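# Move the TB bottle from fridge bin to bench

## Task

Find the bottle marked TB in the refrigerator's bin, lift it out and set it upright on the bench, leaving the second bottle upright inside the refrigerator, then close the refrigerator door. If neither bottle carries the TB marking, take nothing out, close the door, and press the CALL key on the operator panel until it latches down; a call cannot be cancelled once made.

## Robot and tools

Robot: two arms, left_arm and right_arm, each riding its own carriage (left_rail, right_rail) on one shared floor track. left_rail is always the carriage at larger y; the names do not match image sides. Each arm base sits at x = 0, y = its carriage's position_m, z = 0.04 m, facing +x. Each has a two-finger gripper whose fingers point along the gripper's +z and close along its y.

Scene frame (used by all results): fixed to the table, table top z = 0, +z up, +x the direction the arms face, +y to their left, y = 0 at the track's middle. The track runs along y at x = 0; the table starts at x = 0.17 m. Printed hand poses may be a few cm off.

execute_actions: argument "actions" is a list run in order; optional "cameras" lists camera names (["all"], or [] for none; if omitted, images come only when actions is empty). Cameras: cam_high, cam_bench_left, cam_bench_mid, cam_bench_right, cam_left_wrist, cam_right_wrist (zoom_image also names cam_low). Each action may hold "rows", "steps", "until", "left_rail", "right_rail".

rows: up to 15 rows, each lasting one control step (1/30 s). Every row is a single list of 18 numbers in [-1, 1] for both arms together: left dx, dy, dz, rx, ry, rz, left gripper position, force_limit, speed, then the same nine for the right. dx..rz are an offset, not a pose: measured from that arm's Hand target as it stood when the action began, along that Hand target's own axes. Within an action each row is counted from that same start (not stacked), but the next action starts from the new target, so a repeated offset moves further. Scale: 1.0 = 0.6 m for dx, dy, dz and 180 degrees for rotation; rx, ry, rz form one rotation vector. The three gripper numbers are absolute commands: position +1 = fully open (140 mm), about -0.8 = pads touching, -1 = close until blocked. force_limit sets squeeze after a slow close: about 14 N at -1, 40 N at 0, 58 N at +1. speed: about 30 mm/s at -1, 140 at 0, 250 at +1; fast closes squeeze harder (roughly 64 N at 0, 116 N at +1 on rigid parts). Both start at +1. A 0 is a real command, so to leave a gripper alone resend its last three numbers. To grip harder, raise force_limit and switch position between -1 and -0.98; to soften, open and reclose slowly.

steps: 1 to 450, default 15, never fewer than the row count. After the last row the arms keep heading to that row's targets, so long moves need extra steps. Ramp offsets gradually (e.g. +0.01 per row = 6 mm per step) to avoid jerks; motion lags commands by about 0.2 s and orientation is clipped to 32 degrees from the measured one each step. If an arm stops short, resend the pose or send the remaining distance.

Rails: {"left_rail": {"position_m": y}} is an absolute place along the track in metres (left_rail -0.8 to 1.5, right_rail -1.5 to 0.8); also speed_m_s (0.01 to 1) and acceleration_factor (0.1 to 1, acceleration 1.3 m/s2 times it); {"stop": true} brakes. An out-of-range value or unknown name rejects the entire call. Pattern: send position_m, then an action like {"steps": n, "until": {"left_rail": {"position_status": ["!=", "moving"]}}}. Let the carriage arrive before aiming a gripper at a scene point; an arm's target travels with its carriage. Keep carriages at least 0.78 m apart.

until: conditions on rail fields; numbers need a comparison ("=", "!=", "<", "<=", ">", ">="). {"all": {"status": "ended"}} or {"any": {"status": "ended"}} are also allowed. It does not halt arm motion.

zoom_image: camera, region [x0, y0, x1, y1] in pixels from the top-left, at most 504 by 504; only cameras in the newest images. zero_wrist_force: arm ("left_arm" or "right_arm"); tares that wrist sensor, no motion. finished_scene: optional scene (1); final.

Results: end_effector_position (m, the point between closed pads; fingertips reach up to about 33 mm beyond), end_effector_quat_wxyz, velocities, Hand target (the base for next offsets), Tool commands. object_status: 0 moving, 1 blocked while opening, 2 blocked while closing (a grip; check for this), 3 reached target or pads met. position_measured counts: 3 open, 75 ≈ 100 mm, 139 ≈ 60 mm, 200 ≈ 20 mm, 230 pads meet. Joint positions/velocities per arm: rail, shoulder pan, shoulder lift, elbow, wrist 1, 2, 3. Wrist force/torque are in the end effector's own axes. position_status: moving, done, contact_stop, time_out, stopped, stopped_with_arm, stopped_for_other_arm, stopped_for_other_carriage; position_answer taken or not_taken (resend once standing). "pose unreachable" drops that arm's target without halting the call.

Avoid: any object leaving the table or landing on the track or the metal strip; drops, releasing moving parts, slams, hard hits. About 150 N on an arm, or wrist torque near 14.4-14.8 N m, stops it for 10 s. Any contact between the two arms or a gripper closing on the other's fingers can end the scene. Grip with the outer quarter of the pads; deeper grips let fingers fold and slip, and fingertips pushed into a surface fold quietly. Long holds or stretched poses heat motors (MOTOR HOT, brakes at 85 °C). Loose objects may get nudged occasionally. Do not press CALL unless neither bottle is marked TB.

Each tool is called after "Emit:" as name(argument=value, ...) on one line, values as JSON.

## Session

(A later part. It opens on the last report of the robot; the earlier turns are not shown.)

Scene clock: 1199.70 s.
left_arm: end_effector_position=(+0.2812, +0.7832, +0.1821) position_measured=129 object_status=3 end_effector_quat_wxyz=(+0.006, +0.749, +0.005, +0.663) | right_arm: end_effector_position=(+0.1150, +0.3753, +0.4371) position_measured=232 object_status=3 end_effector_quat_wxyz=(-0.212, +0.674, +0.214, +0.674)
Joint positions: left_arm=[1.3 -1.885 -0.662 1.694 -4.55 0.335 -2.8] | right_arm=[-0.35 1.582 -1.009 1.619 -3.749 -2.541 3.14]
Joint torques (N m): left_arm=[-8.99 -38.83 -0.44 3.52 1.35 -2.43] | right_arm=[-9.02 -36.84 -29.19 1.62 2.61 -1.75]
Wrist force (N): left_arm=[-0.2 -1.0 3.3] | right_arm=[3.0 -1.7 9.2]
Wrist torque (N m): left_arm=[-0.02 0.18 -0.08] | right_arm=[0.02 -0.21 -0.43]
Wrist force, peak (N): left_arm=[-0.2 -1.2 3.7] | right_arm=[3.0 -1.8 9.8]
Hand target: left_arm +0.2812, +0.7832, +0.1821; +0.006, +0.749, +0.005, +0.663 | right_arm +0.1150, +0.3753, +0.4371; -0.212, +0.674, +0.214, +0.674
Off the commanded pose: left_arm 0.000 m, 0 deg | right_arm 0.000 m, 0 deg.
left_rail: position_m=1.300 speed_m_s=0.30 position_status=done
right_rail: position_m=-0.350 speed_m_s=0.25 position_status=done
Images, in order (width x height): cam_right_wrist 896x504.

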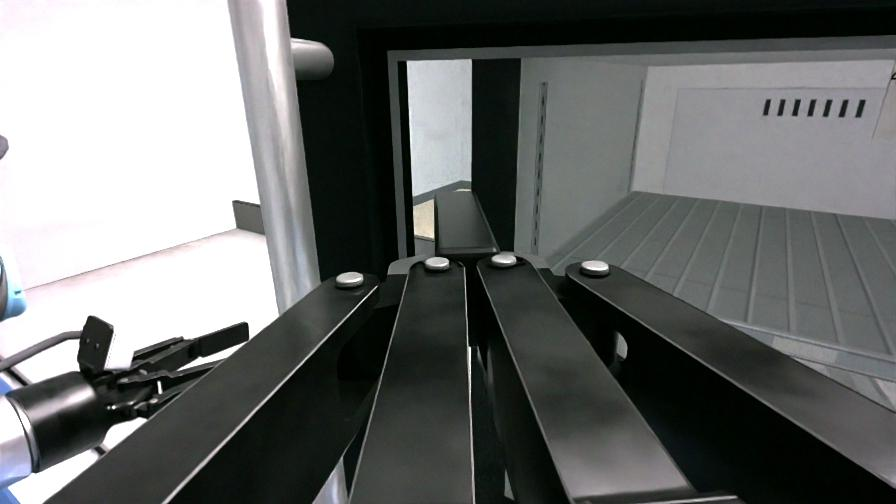

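Emit:
execute_actions(actions=[{"rows":[[0,0,0,0,0,0,0,0.3,-1,0,0.004,0.015,-0.005,0,0,-1,0.3,-1],[0,0,0,0,0,0,0,0.3,-1,0,0.008,0.03,-0.01,0,0,-1,0.3,-1]],"steps":9},{"rows":[[0,0,0,0,0,0,0,0.3,-1,0,0.008,0.031,-0.011,0,0,-1,0.3,-1]],"steps":12},{"rows":[[0,0,0,0,0,0,0,0.3,-1,0,0.0096,0.033,-0.0116,0,0,-1,0.3,-1]],"steps":9},{"rows":[[0,0,0,0,0,0,0,0.3,-1,0,0.0096,0.033,-0.0116,0,0,-1,0.3,-1]],"steps":15}], cameras=["cam_right_wrist"])

Scene clock: 1209.97 s.
left_arm: end_effector_position=(+0.2812, +0.7832, +0.1821) position_measured=129 object_status=3 end_effector_quat_wxyz=(+0.006, +0.749, +0.005, +0.663) | right_arm: end_effector_position=(+0.1907, +0.3978, +0.4371) position_measured=232 object_status=3 end_effector_quat_wxyz=(-0.165, +0.687, +0.167, +0.687)
Joint positions: left_arm=[1.3 -1.885 -0.662 1.694 -4.55 0.335 -2.8] | right_arm=[-0.35 1.493 -0.911 1.449 -3.678 -2.59 3.14]
Joint torques (N m): left_arm=[-10.17 -38.59 -0.66 3.56 1.25 -2.84] | right_arm=[-8.49 -41.77 -29.75 1.61 -2.35 -1.76]
Wrist force (N): left_arm=[0.0 -1.2 3.1] | right_arm=[2.6 -1.7 8.9]
Wrist torque (N m): left_arm=[-0.06 0.12 -0.08] | right_arm=[0.02 -0.12 -0.45]
Wrist force, peak (N): left_arm=[-0.1 -1.0 3.8] | right_arm=[3.2 -1.1 12.3]
Hand target: left_arm +0.2812, +0.7832, +0.1821; +0.006, +0.749, +0.005, +0.663 | right_arm +0.1907, +0.3979, +0.4371; -0.165, +0.687, +0.167, +0.687
Off the commanded pose: left_arm 0.000 m, 0 deg | right_arm 0.000 m, 0 deg.
left_rail: position_m=1.300 speed_m_s=0.30 position_status=done
right_rail: position_m=-0.350 speed_m_s=0.25 position_status=done
Images, in order (width x height): cam_right_wrist 896x504.

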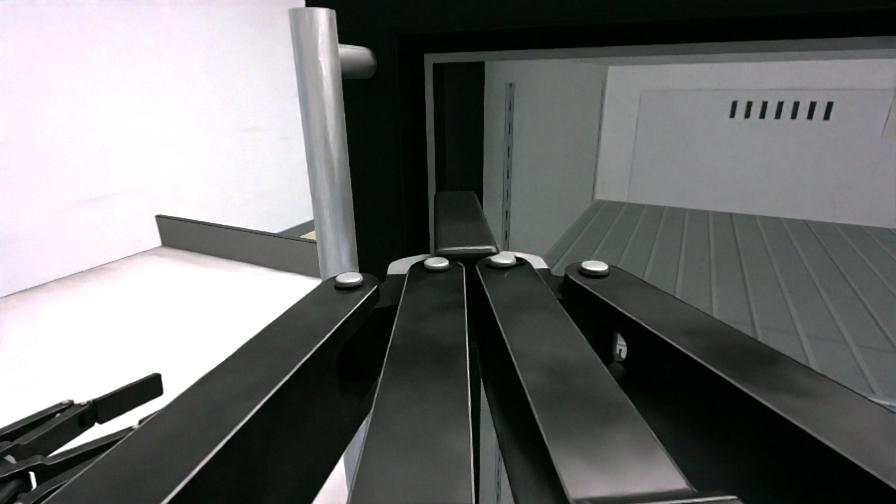

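Emit:
execute_actions(actions=[{"rows":[[0,0,0,0,0,0,0,0.3,-1,0,0.0086,0.027,-0.0097,0,0,-1,0.3,-1]],"steps":10},{"rows":[[0,0,0,0,0,0,0,0.3,-1,0,0.0086,0.027,-0.0097,0,0,-1,0.3,-1]],"steps":15}], cameras=["cam_right_wrist"])

Scene clock: 1213.53 s.
left_arm: end_effector_position=(+0.2812, +0.7832, +0.1821) position_measured=129 object_status=3 end_effector_quat_wxyz=(+0.006, +0.749, +0.005, +0.663) | right_arm: end_effector_position=(+0.2243, +0.4029, +0.4371) position_measured=232 object_status=3 end_effector_quat_wxyz=(-0.144, +0.692, +0.146, +0.692)
Joint positions: left_arm=[1.3 -1.885 -0.662 1.694 -4.55 0.335 -2.8] | right_arm=[-0.35 1.454 -0.871 1.377 -3.647 -2.613 3.14]
Joint torques (N m): left_arm=[-9.04 -38.66 -2.32 3.58 1.81 -2.79] | right_arm=[-9.73 -42.26 -29.31 1.82 -2.39 -1.92]
Wrist force (N): left_arm=[-0.2 -0.9 3.1] | right_arm=[2.8 -1.5 9.1]
Wrist torque (N m): left_arm=[0.01 0.16 -0.08] | right_arm=[0.05 -0.13 -0.45]
Wrist force, peak (N): left_arm=[-0.4 -0.9 3.7] | right_arm=[2.9 -2.0 10.7]
Hand target: left_arm +0.2812, +0.7832, +0.1821; +0.006, +0.749, +0.005, +0.663 | right_arm +0.2244, +0.4029, +0.4371; -0.144, +0.692, +0.146, +0.692
Off the commanded pose: left_arm 0.000 m, 0 deg | right_arm 0.000 m, 0 deg.
left_rail: position_m=1.300 speed_m_s=0.30 position_status=done
right_rail: position_m=-0.350 speed_m_s=0.25 position_status=done
Images, in order (width x height): cam_right_wrist 896x504.

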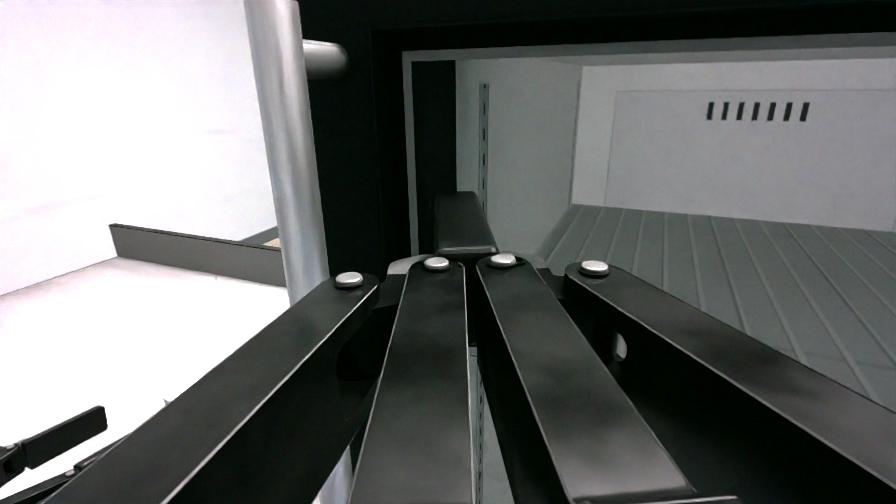

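Emit:
execute_actions(actions=[{"rows":[[0,0,0,0,0,0,0,0.3,-1,0,0.0065,0.018,-0.0065,0,0,-1,0.3,-1]],"steps":15}])

Emit:
execute_actions(actions=[{"rows":[[0,0,0,0,0,0,0,0.3,-1,0,0.0065,0.018,-0.0065,0,0,-1,0.3,-1]],"steps":15}], cameras=["cam_right_wrist","cam_high"])

Scene clock: 1218.00 s.
left_arm: end_effector_position=(+0.2812, +0.7832, +0.1821) position_measured=129 object_status=3 end_effector_quat_wxyz=(+0.006, +0.749, +0.005, +0.663) | right_arm: end_effector_position=(+0.2358, +0.4036, +0.4371) position_measured=232 object_status=3 end_effector_quat_wxyz=(-0.137, +0.694, +0.139, +0.694)
Joint positions: left_arm=[1.3 -1.885 -0.662 1.694 -4.55 0.335 -2.8] | right_arm=[-0.35 1.441 -0.858 1.354 -3.637 -2.62 3.14]
Joint torques (N m): left_arm=[-9.54 -40.07 -1.69 3.74 1.56 -2.79] | right_arm=[-9.4 -43.72 -29.22 1.46 -2.54 -1.83]
Wrist force (N): left_arm=[0.1 -1.2 3.4] | right_arm=[2.6 -1.7 8.9]
Wrist torque (N m): left_arm=[-0.05 0.11 -0.08] | right_arm=[0.00 -0.09 -0.44]
Wrist force, peak (N): left_arm=[-0.1 -1.0 3.7] | right_arm=[2.8 -1.0 10.4]
Hand target: left_arm +0.2812, +0.7832, +0.1821; +0.006, +0.749, +0.005, +0.663 | right_arm +0.2358, +0.4036, +0.4371; -0.137, +0.694, +0.139, +0.694
Off the commanded pose: left_arm 0.000 m, 0 deg | right_arm 0.000 m, 0 deg.
left_rail: position_m=1.300 speed_m_s=0.30 position_status=done
right_rail: position_m=-0.350 speed_m_s=0.25 position_status=done

Scene clock: 1218.70 s.
left_arm: end_effector_position=(+0.2812, +0.7832, +0.1821) position_measured=129 object_status=3 end_effector_quat_wxyz=(+0.006, +0.749, +0.005, +0.663) | right_arm: end_effector_position=(+0.2472, +0.4042, +0.4371) position_measured=232 object_status=3 end_effector_quat_wxyz=(-0.130, +0.695, +0.131, +0.695)
Joint positions: left_arm=[1.3 -1.885 -0.662 1.694 -4.55 0.335 -2.8] | right_arm=[-0.35 1.428 -0.846 1.332 -3.627 -2.628 3.139]
Joint torques (N m): left_arm=[-8.96 -39.66 -1.11 3.72 1.46 -2.83] | right_arm=[-8.83 -43.57 -29.56 1.57 -2.55 -1.65]
Wrist force (N): left_arm=[0.1 -0.8 3.0] | right_arm=[2.7 -1.8 8.9]
Wrist torque (N m): left_arm=[0.02 0.11 -0.08] | right_arm=[-0.02 -0.11 -0.44]
Wrist force, peak (N): left_arm=[0.0 -1.1 3.6] | right_arm=[2.6 -1.1 11.2]
Hand target: left_arm +0.2812, +0.7832, +0.1821; +0.006, +0.749, +0.005, +0.663 | right_arm +0.2473, +0.4042, +0.4371; -0.130, +0.695, +0.131, +0.695
Off the commanded pose: left_arm 0.000 m, 0 deg | right_arm 0.000 m, 0 deg.
left_rail: position_m=1.300 speed_m_s=0.30 position_status=done
right_rail: position_m=-0.350 speed_m_s=0.25 position_status=done
Images, in order (width x height): cam_high 504x504, cam_right_wrist 896x504.

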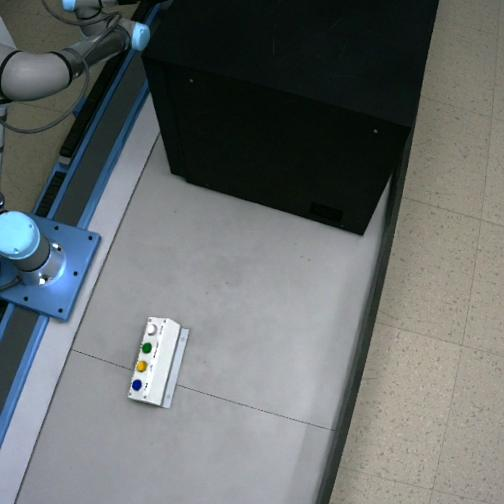

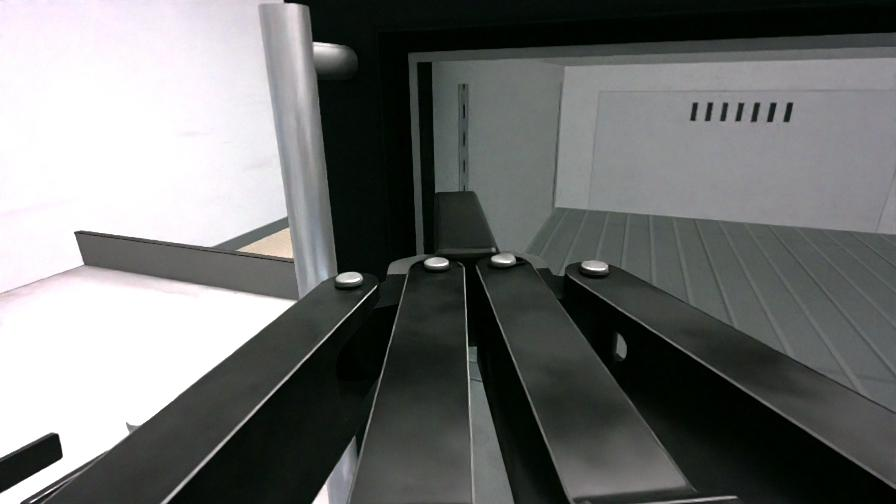

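Emit:
execute_actions(actions=[{"rows":[[0,0,0,0,0,0,0,0.3,-1,0,0.005,0.013,-0.004,0,0,-1,0.3,-1]],"steps":15}])

Emit:
execute_actions(actions=[{"rows":[[0,0,0,0,0,0,0,0.3,-1,0,0.004,0.01,-0.002,0,0,-1,0.3,-1]],"steps":15}], cameras=["cam_right_wrist","cam_high"])

Scene clock: 1221.73 s.
left_arm: end_effector_position=(+0.2812, +0.7832, +0.1821) position_measured=129 object_status=3 end_effector_quat_wxyz=(+0.006, +0.749, +0.005, +0.663) | right_arm: end_effector_position=(+0.2556, +0.4042, +0.4371) position_measured=232 object_status=3 end_effector_quat_wxyz=(-0.125, +0.696, +0.127, +0.696)
Joint positions: left_arm=[1.3 -1.885 -0.662 1.694 -4.55 0.335 -2.8] | right_arm=[-0.35 1.418 -0.839 1.319 -3.621 -2.63 3.139]
Joint torques (N m): left_arm=[-9.51 -39.09 -2.42 3.66 1.27 -2.77] | right_arm=[-8.69 -43.84 -30.81 1.68 -2.6 -1.95]
Wrist force (N): left_arm=[-0.1 -1.1 3.4] | right_arm=[2.7 -1.9 9.1]
Wrist torque (N m): left_arm=[-0.04 0.15 -0.09] | right_arm=[-0.05 -0.11 -0.42]
Wrist force, peak (N): left_arm=[0.0 -1.0 3.7] | right_arm=[2.7 -1.4 9.8]
Hand target: left_arm +0.2812, +0.7832, +0.1821; +0.006, +0.749, +0.005, +0.663 | right_arm +0.2556, +0.4042, +0.4371; -0.125, +0.696, +0.127, +0.696
Off the commanded pose: left_arm 0.000 m, 0 deg | right_arm 0.000 m, 0 deg.
left_rail: position_m=1.300 speed_m_s=0.30 position_status=done
right_rail: position_m=-0.350 speed_m_s=0.25 position_status=done

Scene clock: 1222.43 s.
left_arm: end_effector_position=(+0.2812, +0.7832, +0.1821) position_measured=129 object_status=3 end_effector_quat_wxyz=(+0.006, +0.749, +0.005, +0.663) | right_arm: end_effector_position=(+0.2620, +0.4041, +0.4371) position_measured=232 object_status=3 end_effector_quat_wxyz=(-0.123, +0.696, +0.125, +0.696)
Joint positions: left_arm=[1.3 -1.885 -0.662 1.694 -4.55 0.335 -2.8] | right_arm=[-0.35 1.41 -0.835 1.313 -3.618 -2.628 3.139]
Joint torques (N m): left_arm=[-7.68 -38.09 -2.39 3.68 1.43 -2.55] | right_arm=[-48.6 -43.47 -36.59 2.35 2.54 -1.85]
Wrist force (N): left_arm=[0.0 -1.0 3.2] | right_arm=[-6.6 -3.2 -50.9]
Wrist torque (N m): left_arm=[-0.01 0.12 -0.08] | right_arm=[-0.32 -0.03 -0.39]
Wrist force, peak (N): left_arm=[-0.3 -1.2 3.6] | right_arm=[-6.6 -3.2 -50.9]
Hand target: left_arm +0.2812, +0.7832, +0.1821; +0.006, +0.749, +0.005, +0.663 | right_arm +0.2621, +0.4041, +0.4371; -0.123, +0.696, +0.125, +0.696
Off the commanded pose: left_arm 0.000 m, 0 deg | right_arm 0.000 m, 0 deg.
left_rail: position_m=1.300 speed_m_s=0.30 position_status=done
right_rail: position_m=-0.350 speed_m_s=0.25 position_status=done
Images, in order (width x height): cam_high 504x504, cam_right_wrist 896x504.

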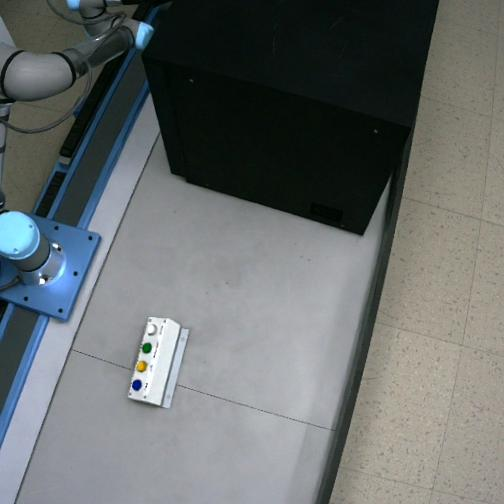

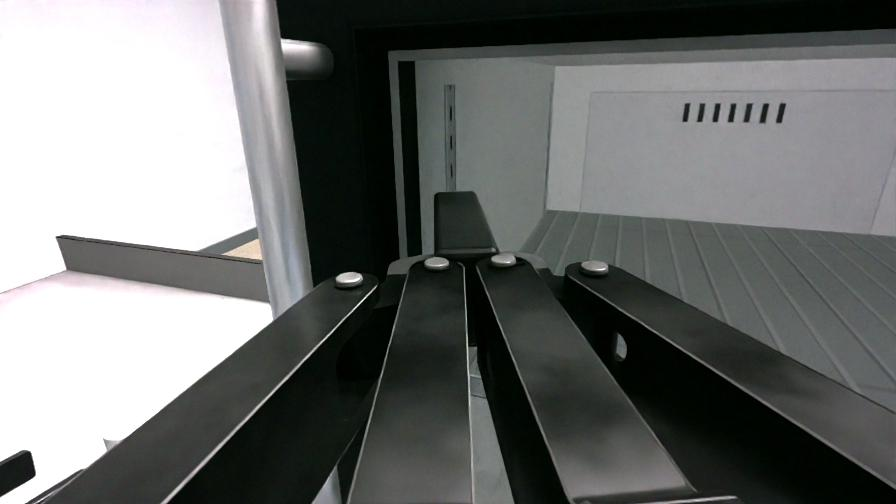

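Emit:
execute_actions(actions=[{"rows":[[0,0,0,0,0,0,0,0.3,-1,0,0,-0.005,0,0,0,-1,0.3,-1]],"steps":8},{"rows":[[0,0,0,0,0,0,0,0.3,-1,0,0,-0.01,0,0,0,-1,0.3,-1]],"steps":8},{"rows":[[0,0,0,0,0,0,0,0.3,-1,0,0,-0.02,0,0,0,-1,0.3,-1]],"steps":8},{"rows":[[0,0,0,0,0,0,0,0.3,-1,0,0,-0.035,0,0,0,-1,0.3,-1]],"steps":7},{"rows":[[0,0,0,0,0,0,0,0.3,-1,0,0,-0.05,0,0,0,-1,0.3,-1]],"steps":7},{"rows":[[0,0,0,0,0,0,0,0.3,-1,0,0,-0.05,0,0,0,-1,0.3,-1]],"steps":20}], cameras=["cam_right_wrist","cam_high","cam_bench_left","cam_bench_mid"])

Scene clock: 1227.63 s.
left_arm: end_effector_position=(+0.2812, +0.7832, +0.1821) position_measured=129 object_status=3 end_effector_quat_wxyz=(+0.006, +0.749, +0.005, +0.663) | right_arm: end_effector_position=(+0.1664, +0.3689, +0.4371) position_measured=232 object_status=3 end_effector_quat_wxyz=(-0.123, +0.696, +0.125, +0.696)
Joint positions: left_arm=[1.3 -1.885 -0.662 1.694 -4.55 0.335 -2.8] | right_arm=[-0.35 1.558 -0.886 1.403 -3.658 -2.777 3.14]
Joint torques (N m): left_arm=[-9 -40 -1.87 3.54 1.61 -2.57] | right_arm=[6.88 -55.34 -12.15 -4.28 -2.45 1.53]
Wrist force (N): left_arm=[0.1 -0.9 3.4] | right_arm=[2.4 -1.7 9.1]
Wrist torque (N m): left_arm=[0.02 0.12 -0.09] | right_arm=[0.05 -0.04 -0.41]
Wrist force, peak (N): left_arm=[0.0 -1.1 3.7] | right_arm=[-8.4 -3.5 -56.9]
Hand target: left_arm +0.2812, +0.7832, +0.1821; +0.006, +0.749, +0.005, +0.663 | right_arm +0.1664, +0.3689, +0.4371; -0.123, +0.696, +0.125, +0.696
Off the commanded pose: left_arm 0.000 m, 0 deg | right_arm 0.000 m, 0 deg.
left_rail: position_m=1.300 speed_m_s=0.30 position_status=done
right_rail: position_m=-0.350 speed_m_s=0.25 position_status=done
Images, in order (width x height): cam_high 504x504, cam_bench_left 504x504, cam_bench_mid 504x504, cam_right_wrist 896x504.

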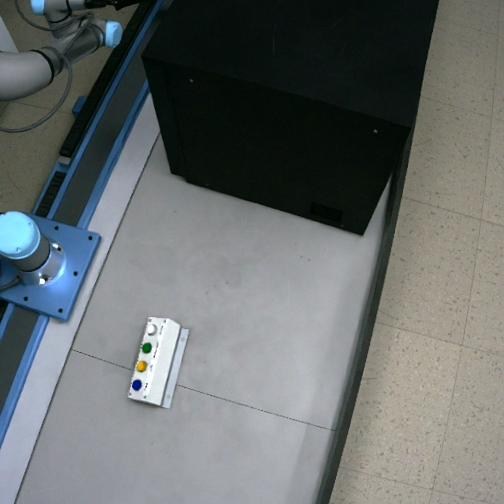

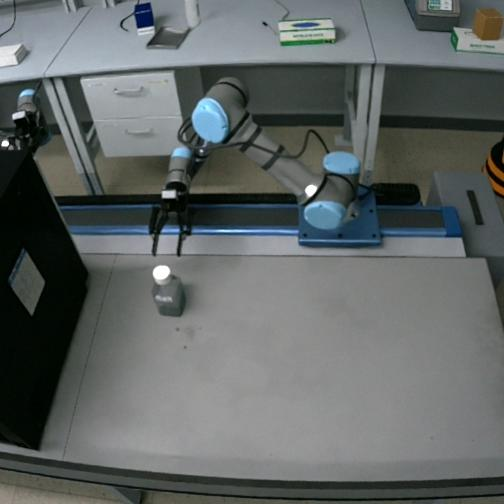

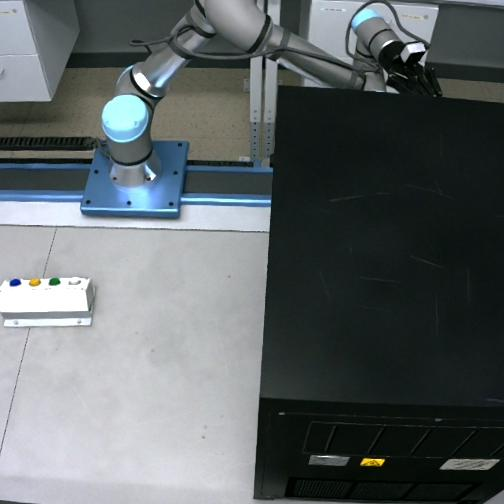

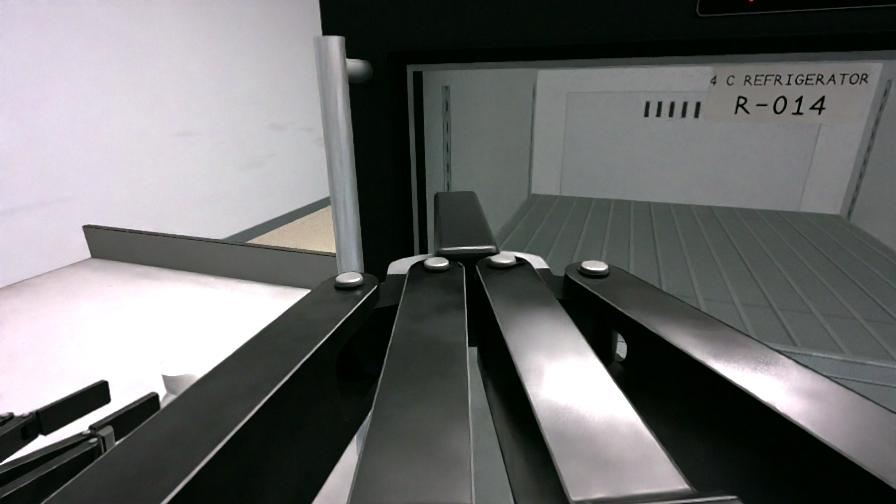

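Emit:
zoom_image(camera="cam_high", region=[100, 0, 260, 200])

Emit:
zoom_image(camera="cam_bench_left", region=[0, 90, 220, 340])

Scaled by 2.520 from the camera's 504x504 image, which has a finer 720x720 frame.

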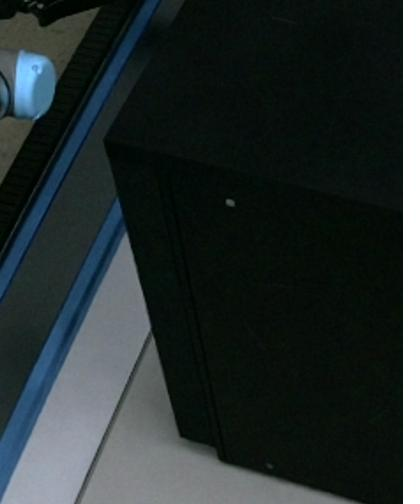

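Scaled by 2.016 from the camera's 504x504 image, which has a finer 720x720 frame.

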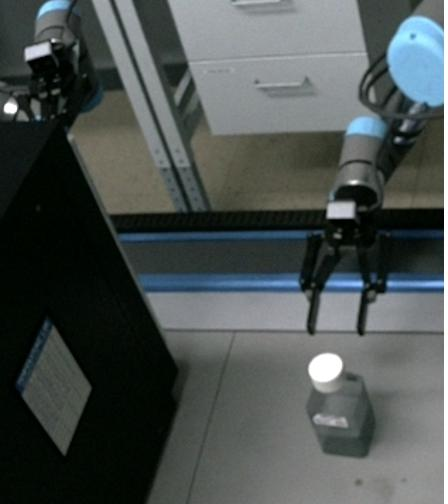

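Emit:
zoom_image(camera="cam_right_wrist", region=[500, 250, 896, 504])

Scaled by 1.273 from the camera's 896x504 image, which has a finer 1280x720 frame.

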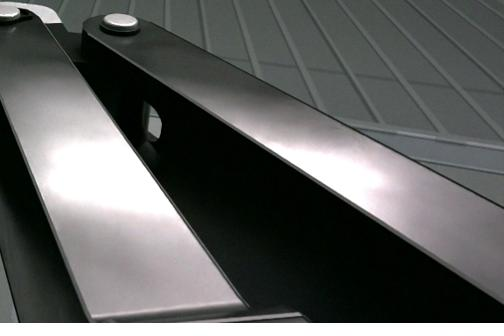

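Emit:
execute_actions(actions=[{"rows":[[0,0,0,0,0,0,0,0.3,-1,-0.04,0,-0.02,0,0,0,-1,0.3,-1]],"steps":7},{"rows":[[0,0,0,0,0,0,0,0.3,-1,-0.06,0,-0.03,0,0,0,-1,0.3,-1]],"steps":7},{"rows":[[0,0,0,0,0,0,0,0.3,-1,-0.06,0,-0.03,0,0,0,-1,0.3,-1]],"steps":7},{"rows":[[0,0,0,0,0,0,0,0.3,-1,-0.06,0,-0.03,0,0,0,-1,0.3,-1]],"steps":25}], cameras=["cam_right_wrist"])

Scene clock: 1239.90 s.
left_arm: end_effector_position=(+0.2812, +0.7832, +0.1821) position_measured=129 object_status=3 end_effector_quat_wxyz=(+0.006, +0.749, +0.005, +0.663) | right_arm: end_effector_position=(+0.1045, +0.3457, +0.3052) position_measured=232 object_status=3 end_effector_quat_wxyz=(-0.123, +0.696, +0.125, +0.696)
Joint positions: left_arm=[1.3 -1.885 -0.662 1.694 -4.55 0.335 -2.8] | right_arm=[-0.35 1.662 -0.71 1.484 -3.914 -2.88 3.14]
Joint torques (N m): left_arm=[-8.15 -39.5 -2.46 3.62 1.25 -2.72] | right_arm=[6.23 -42.6 -26.41 -3.92 -2.56 -1.78]
Wrist force (N): left_arm=[-0.2 -0.8 3.4] | right_arm=[2.5 -1.5 9.0]
Wrist torque (N m): left_arm=[0.02 0.18 -0.08] | right_arm=[0.09 -0.08 -0.60]
Wrist force, peak (N): left_arm=[0.1 -1.0 3.8] | right_arm=[8.3 -1.8 12.0]
Hand target: left_arm +0.2812, +0.7832, +0.1821; +0.006, +0.749, +0.005, +0.663 | right_arm +0.1045, +0.3457, +0.3052; -0.123, +0.696, +0.125, +0.696
Off the commanded pose: left_arm 0.000 m, 0 deg | right_arm 0.000 m, 0 deg.
left_rail: position_m=1.300 speed_m_s=0.30 position_status=done
right_rail: position_m=-0.350 speed_m_s=0.25 position_status=done
Images, in order (width x height): cam_right_wrist 896x504.

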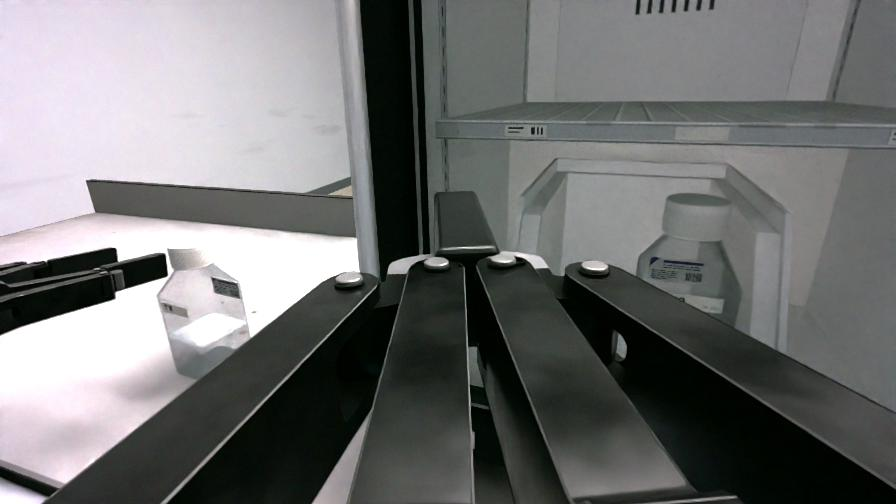

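Emit:
finished_scene()

The scene is finished: the task was done.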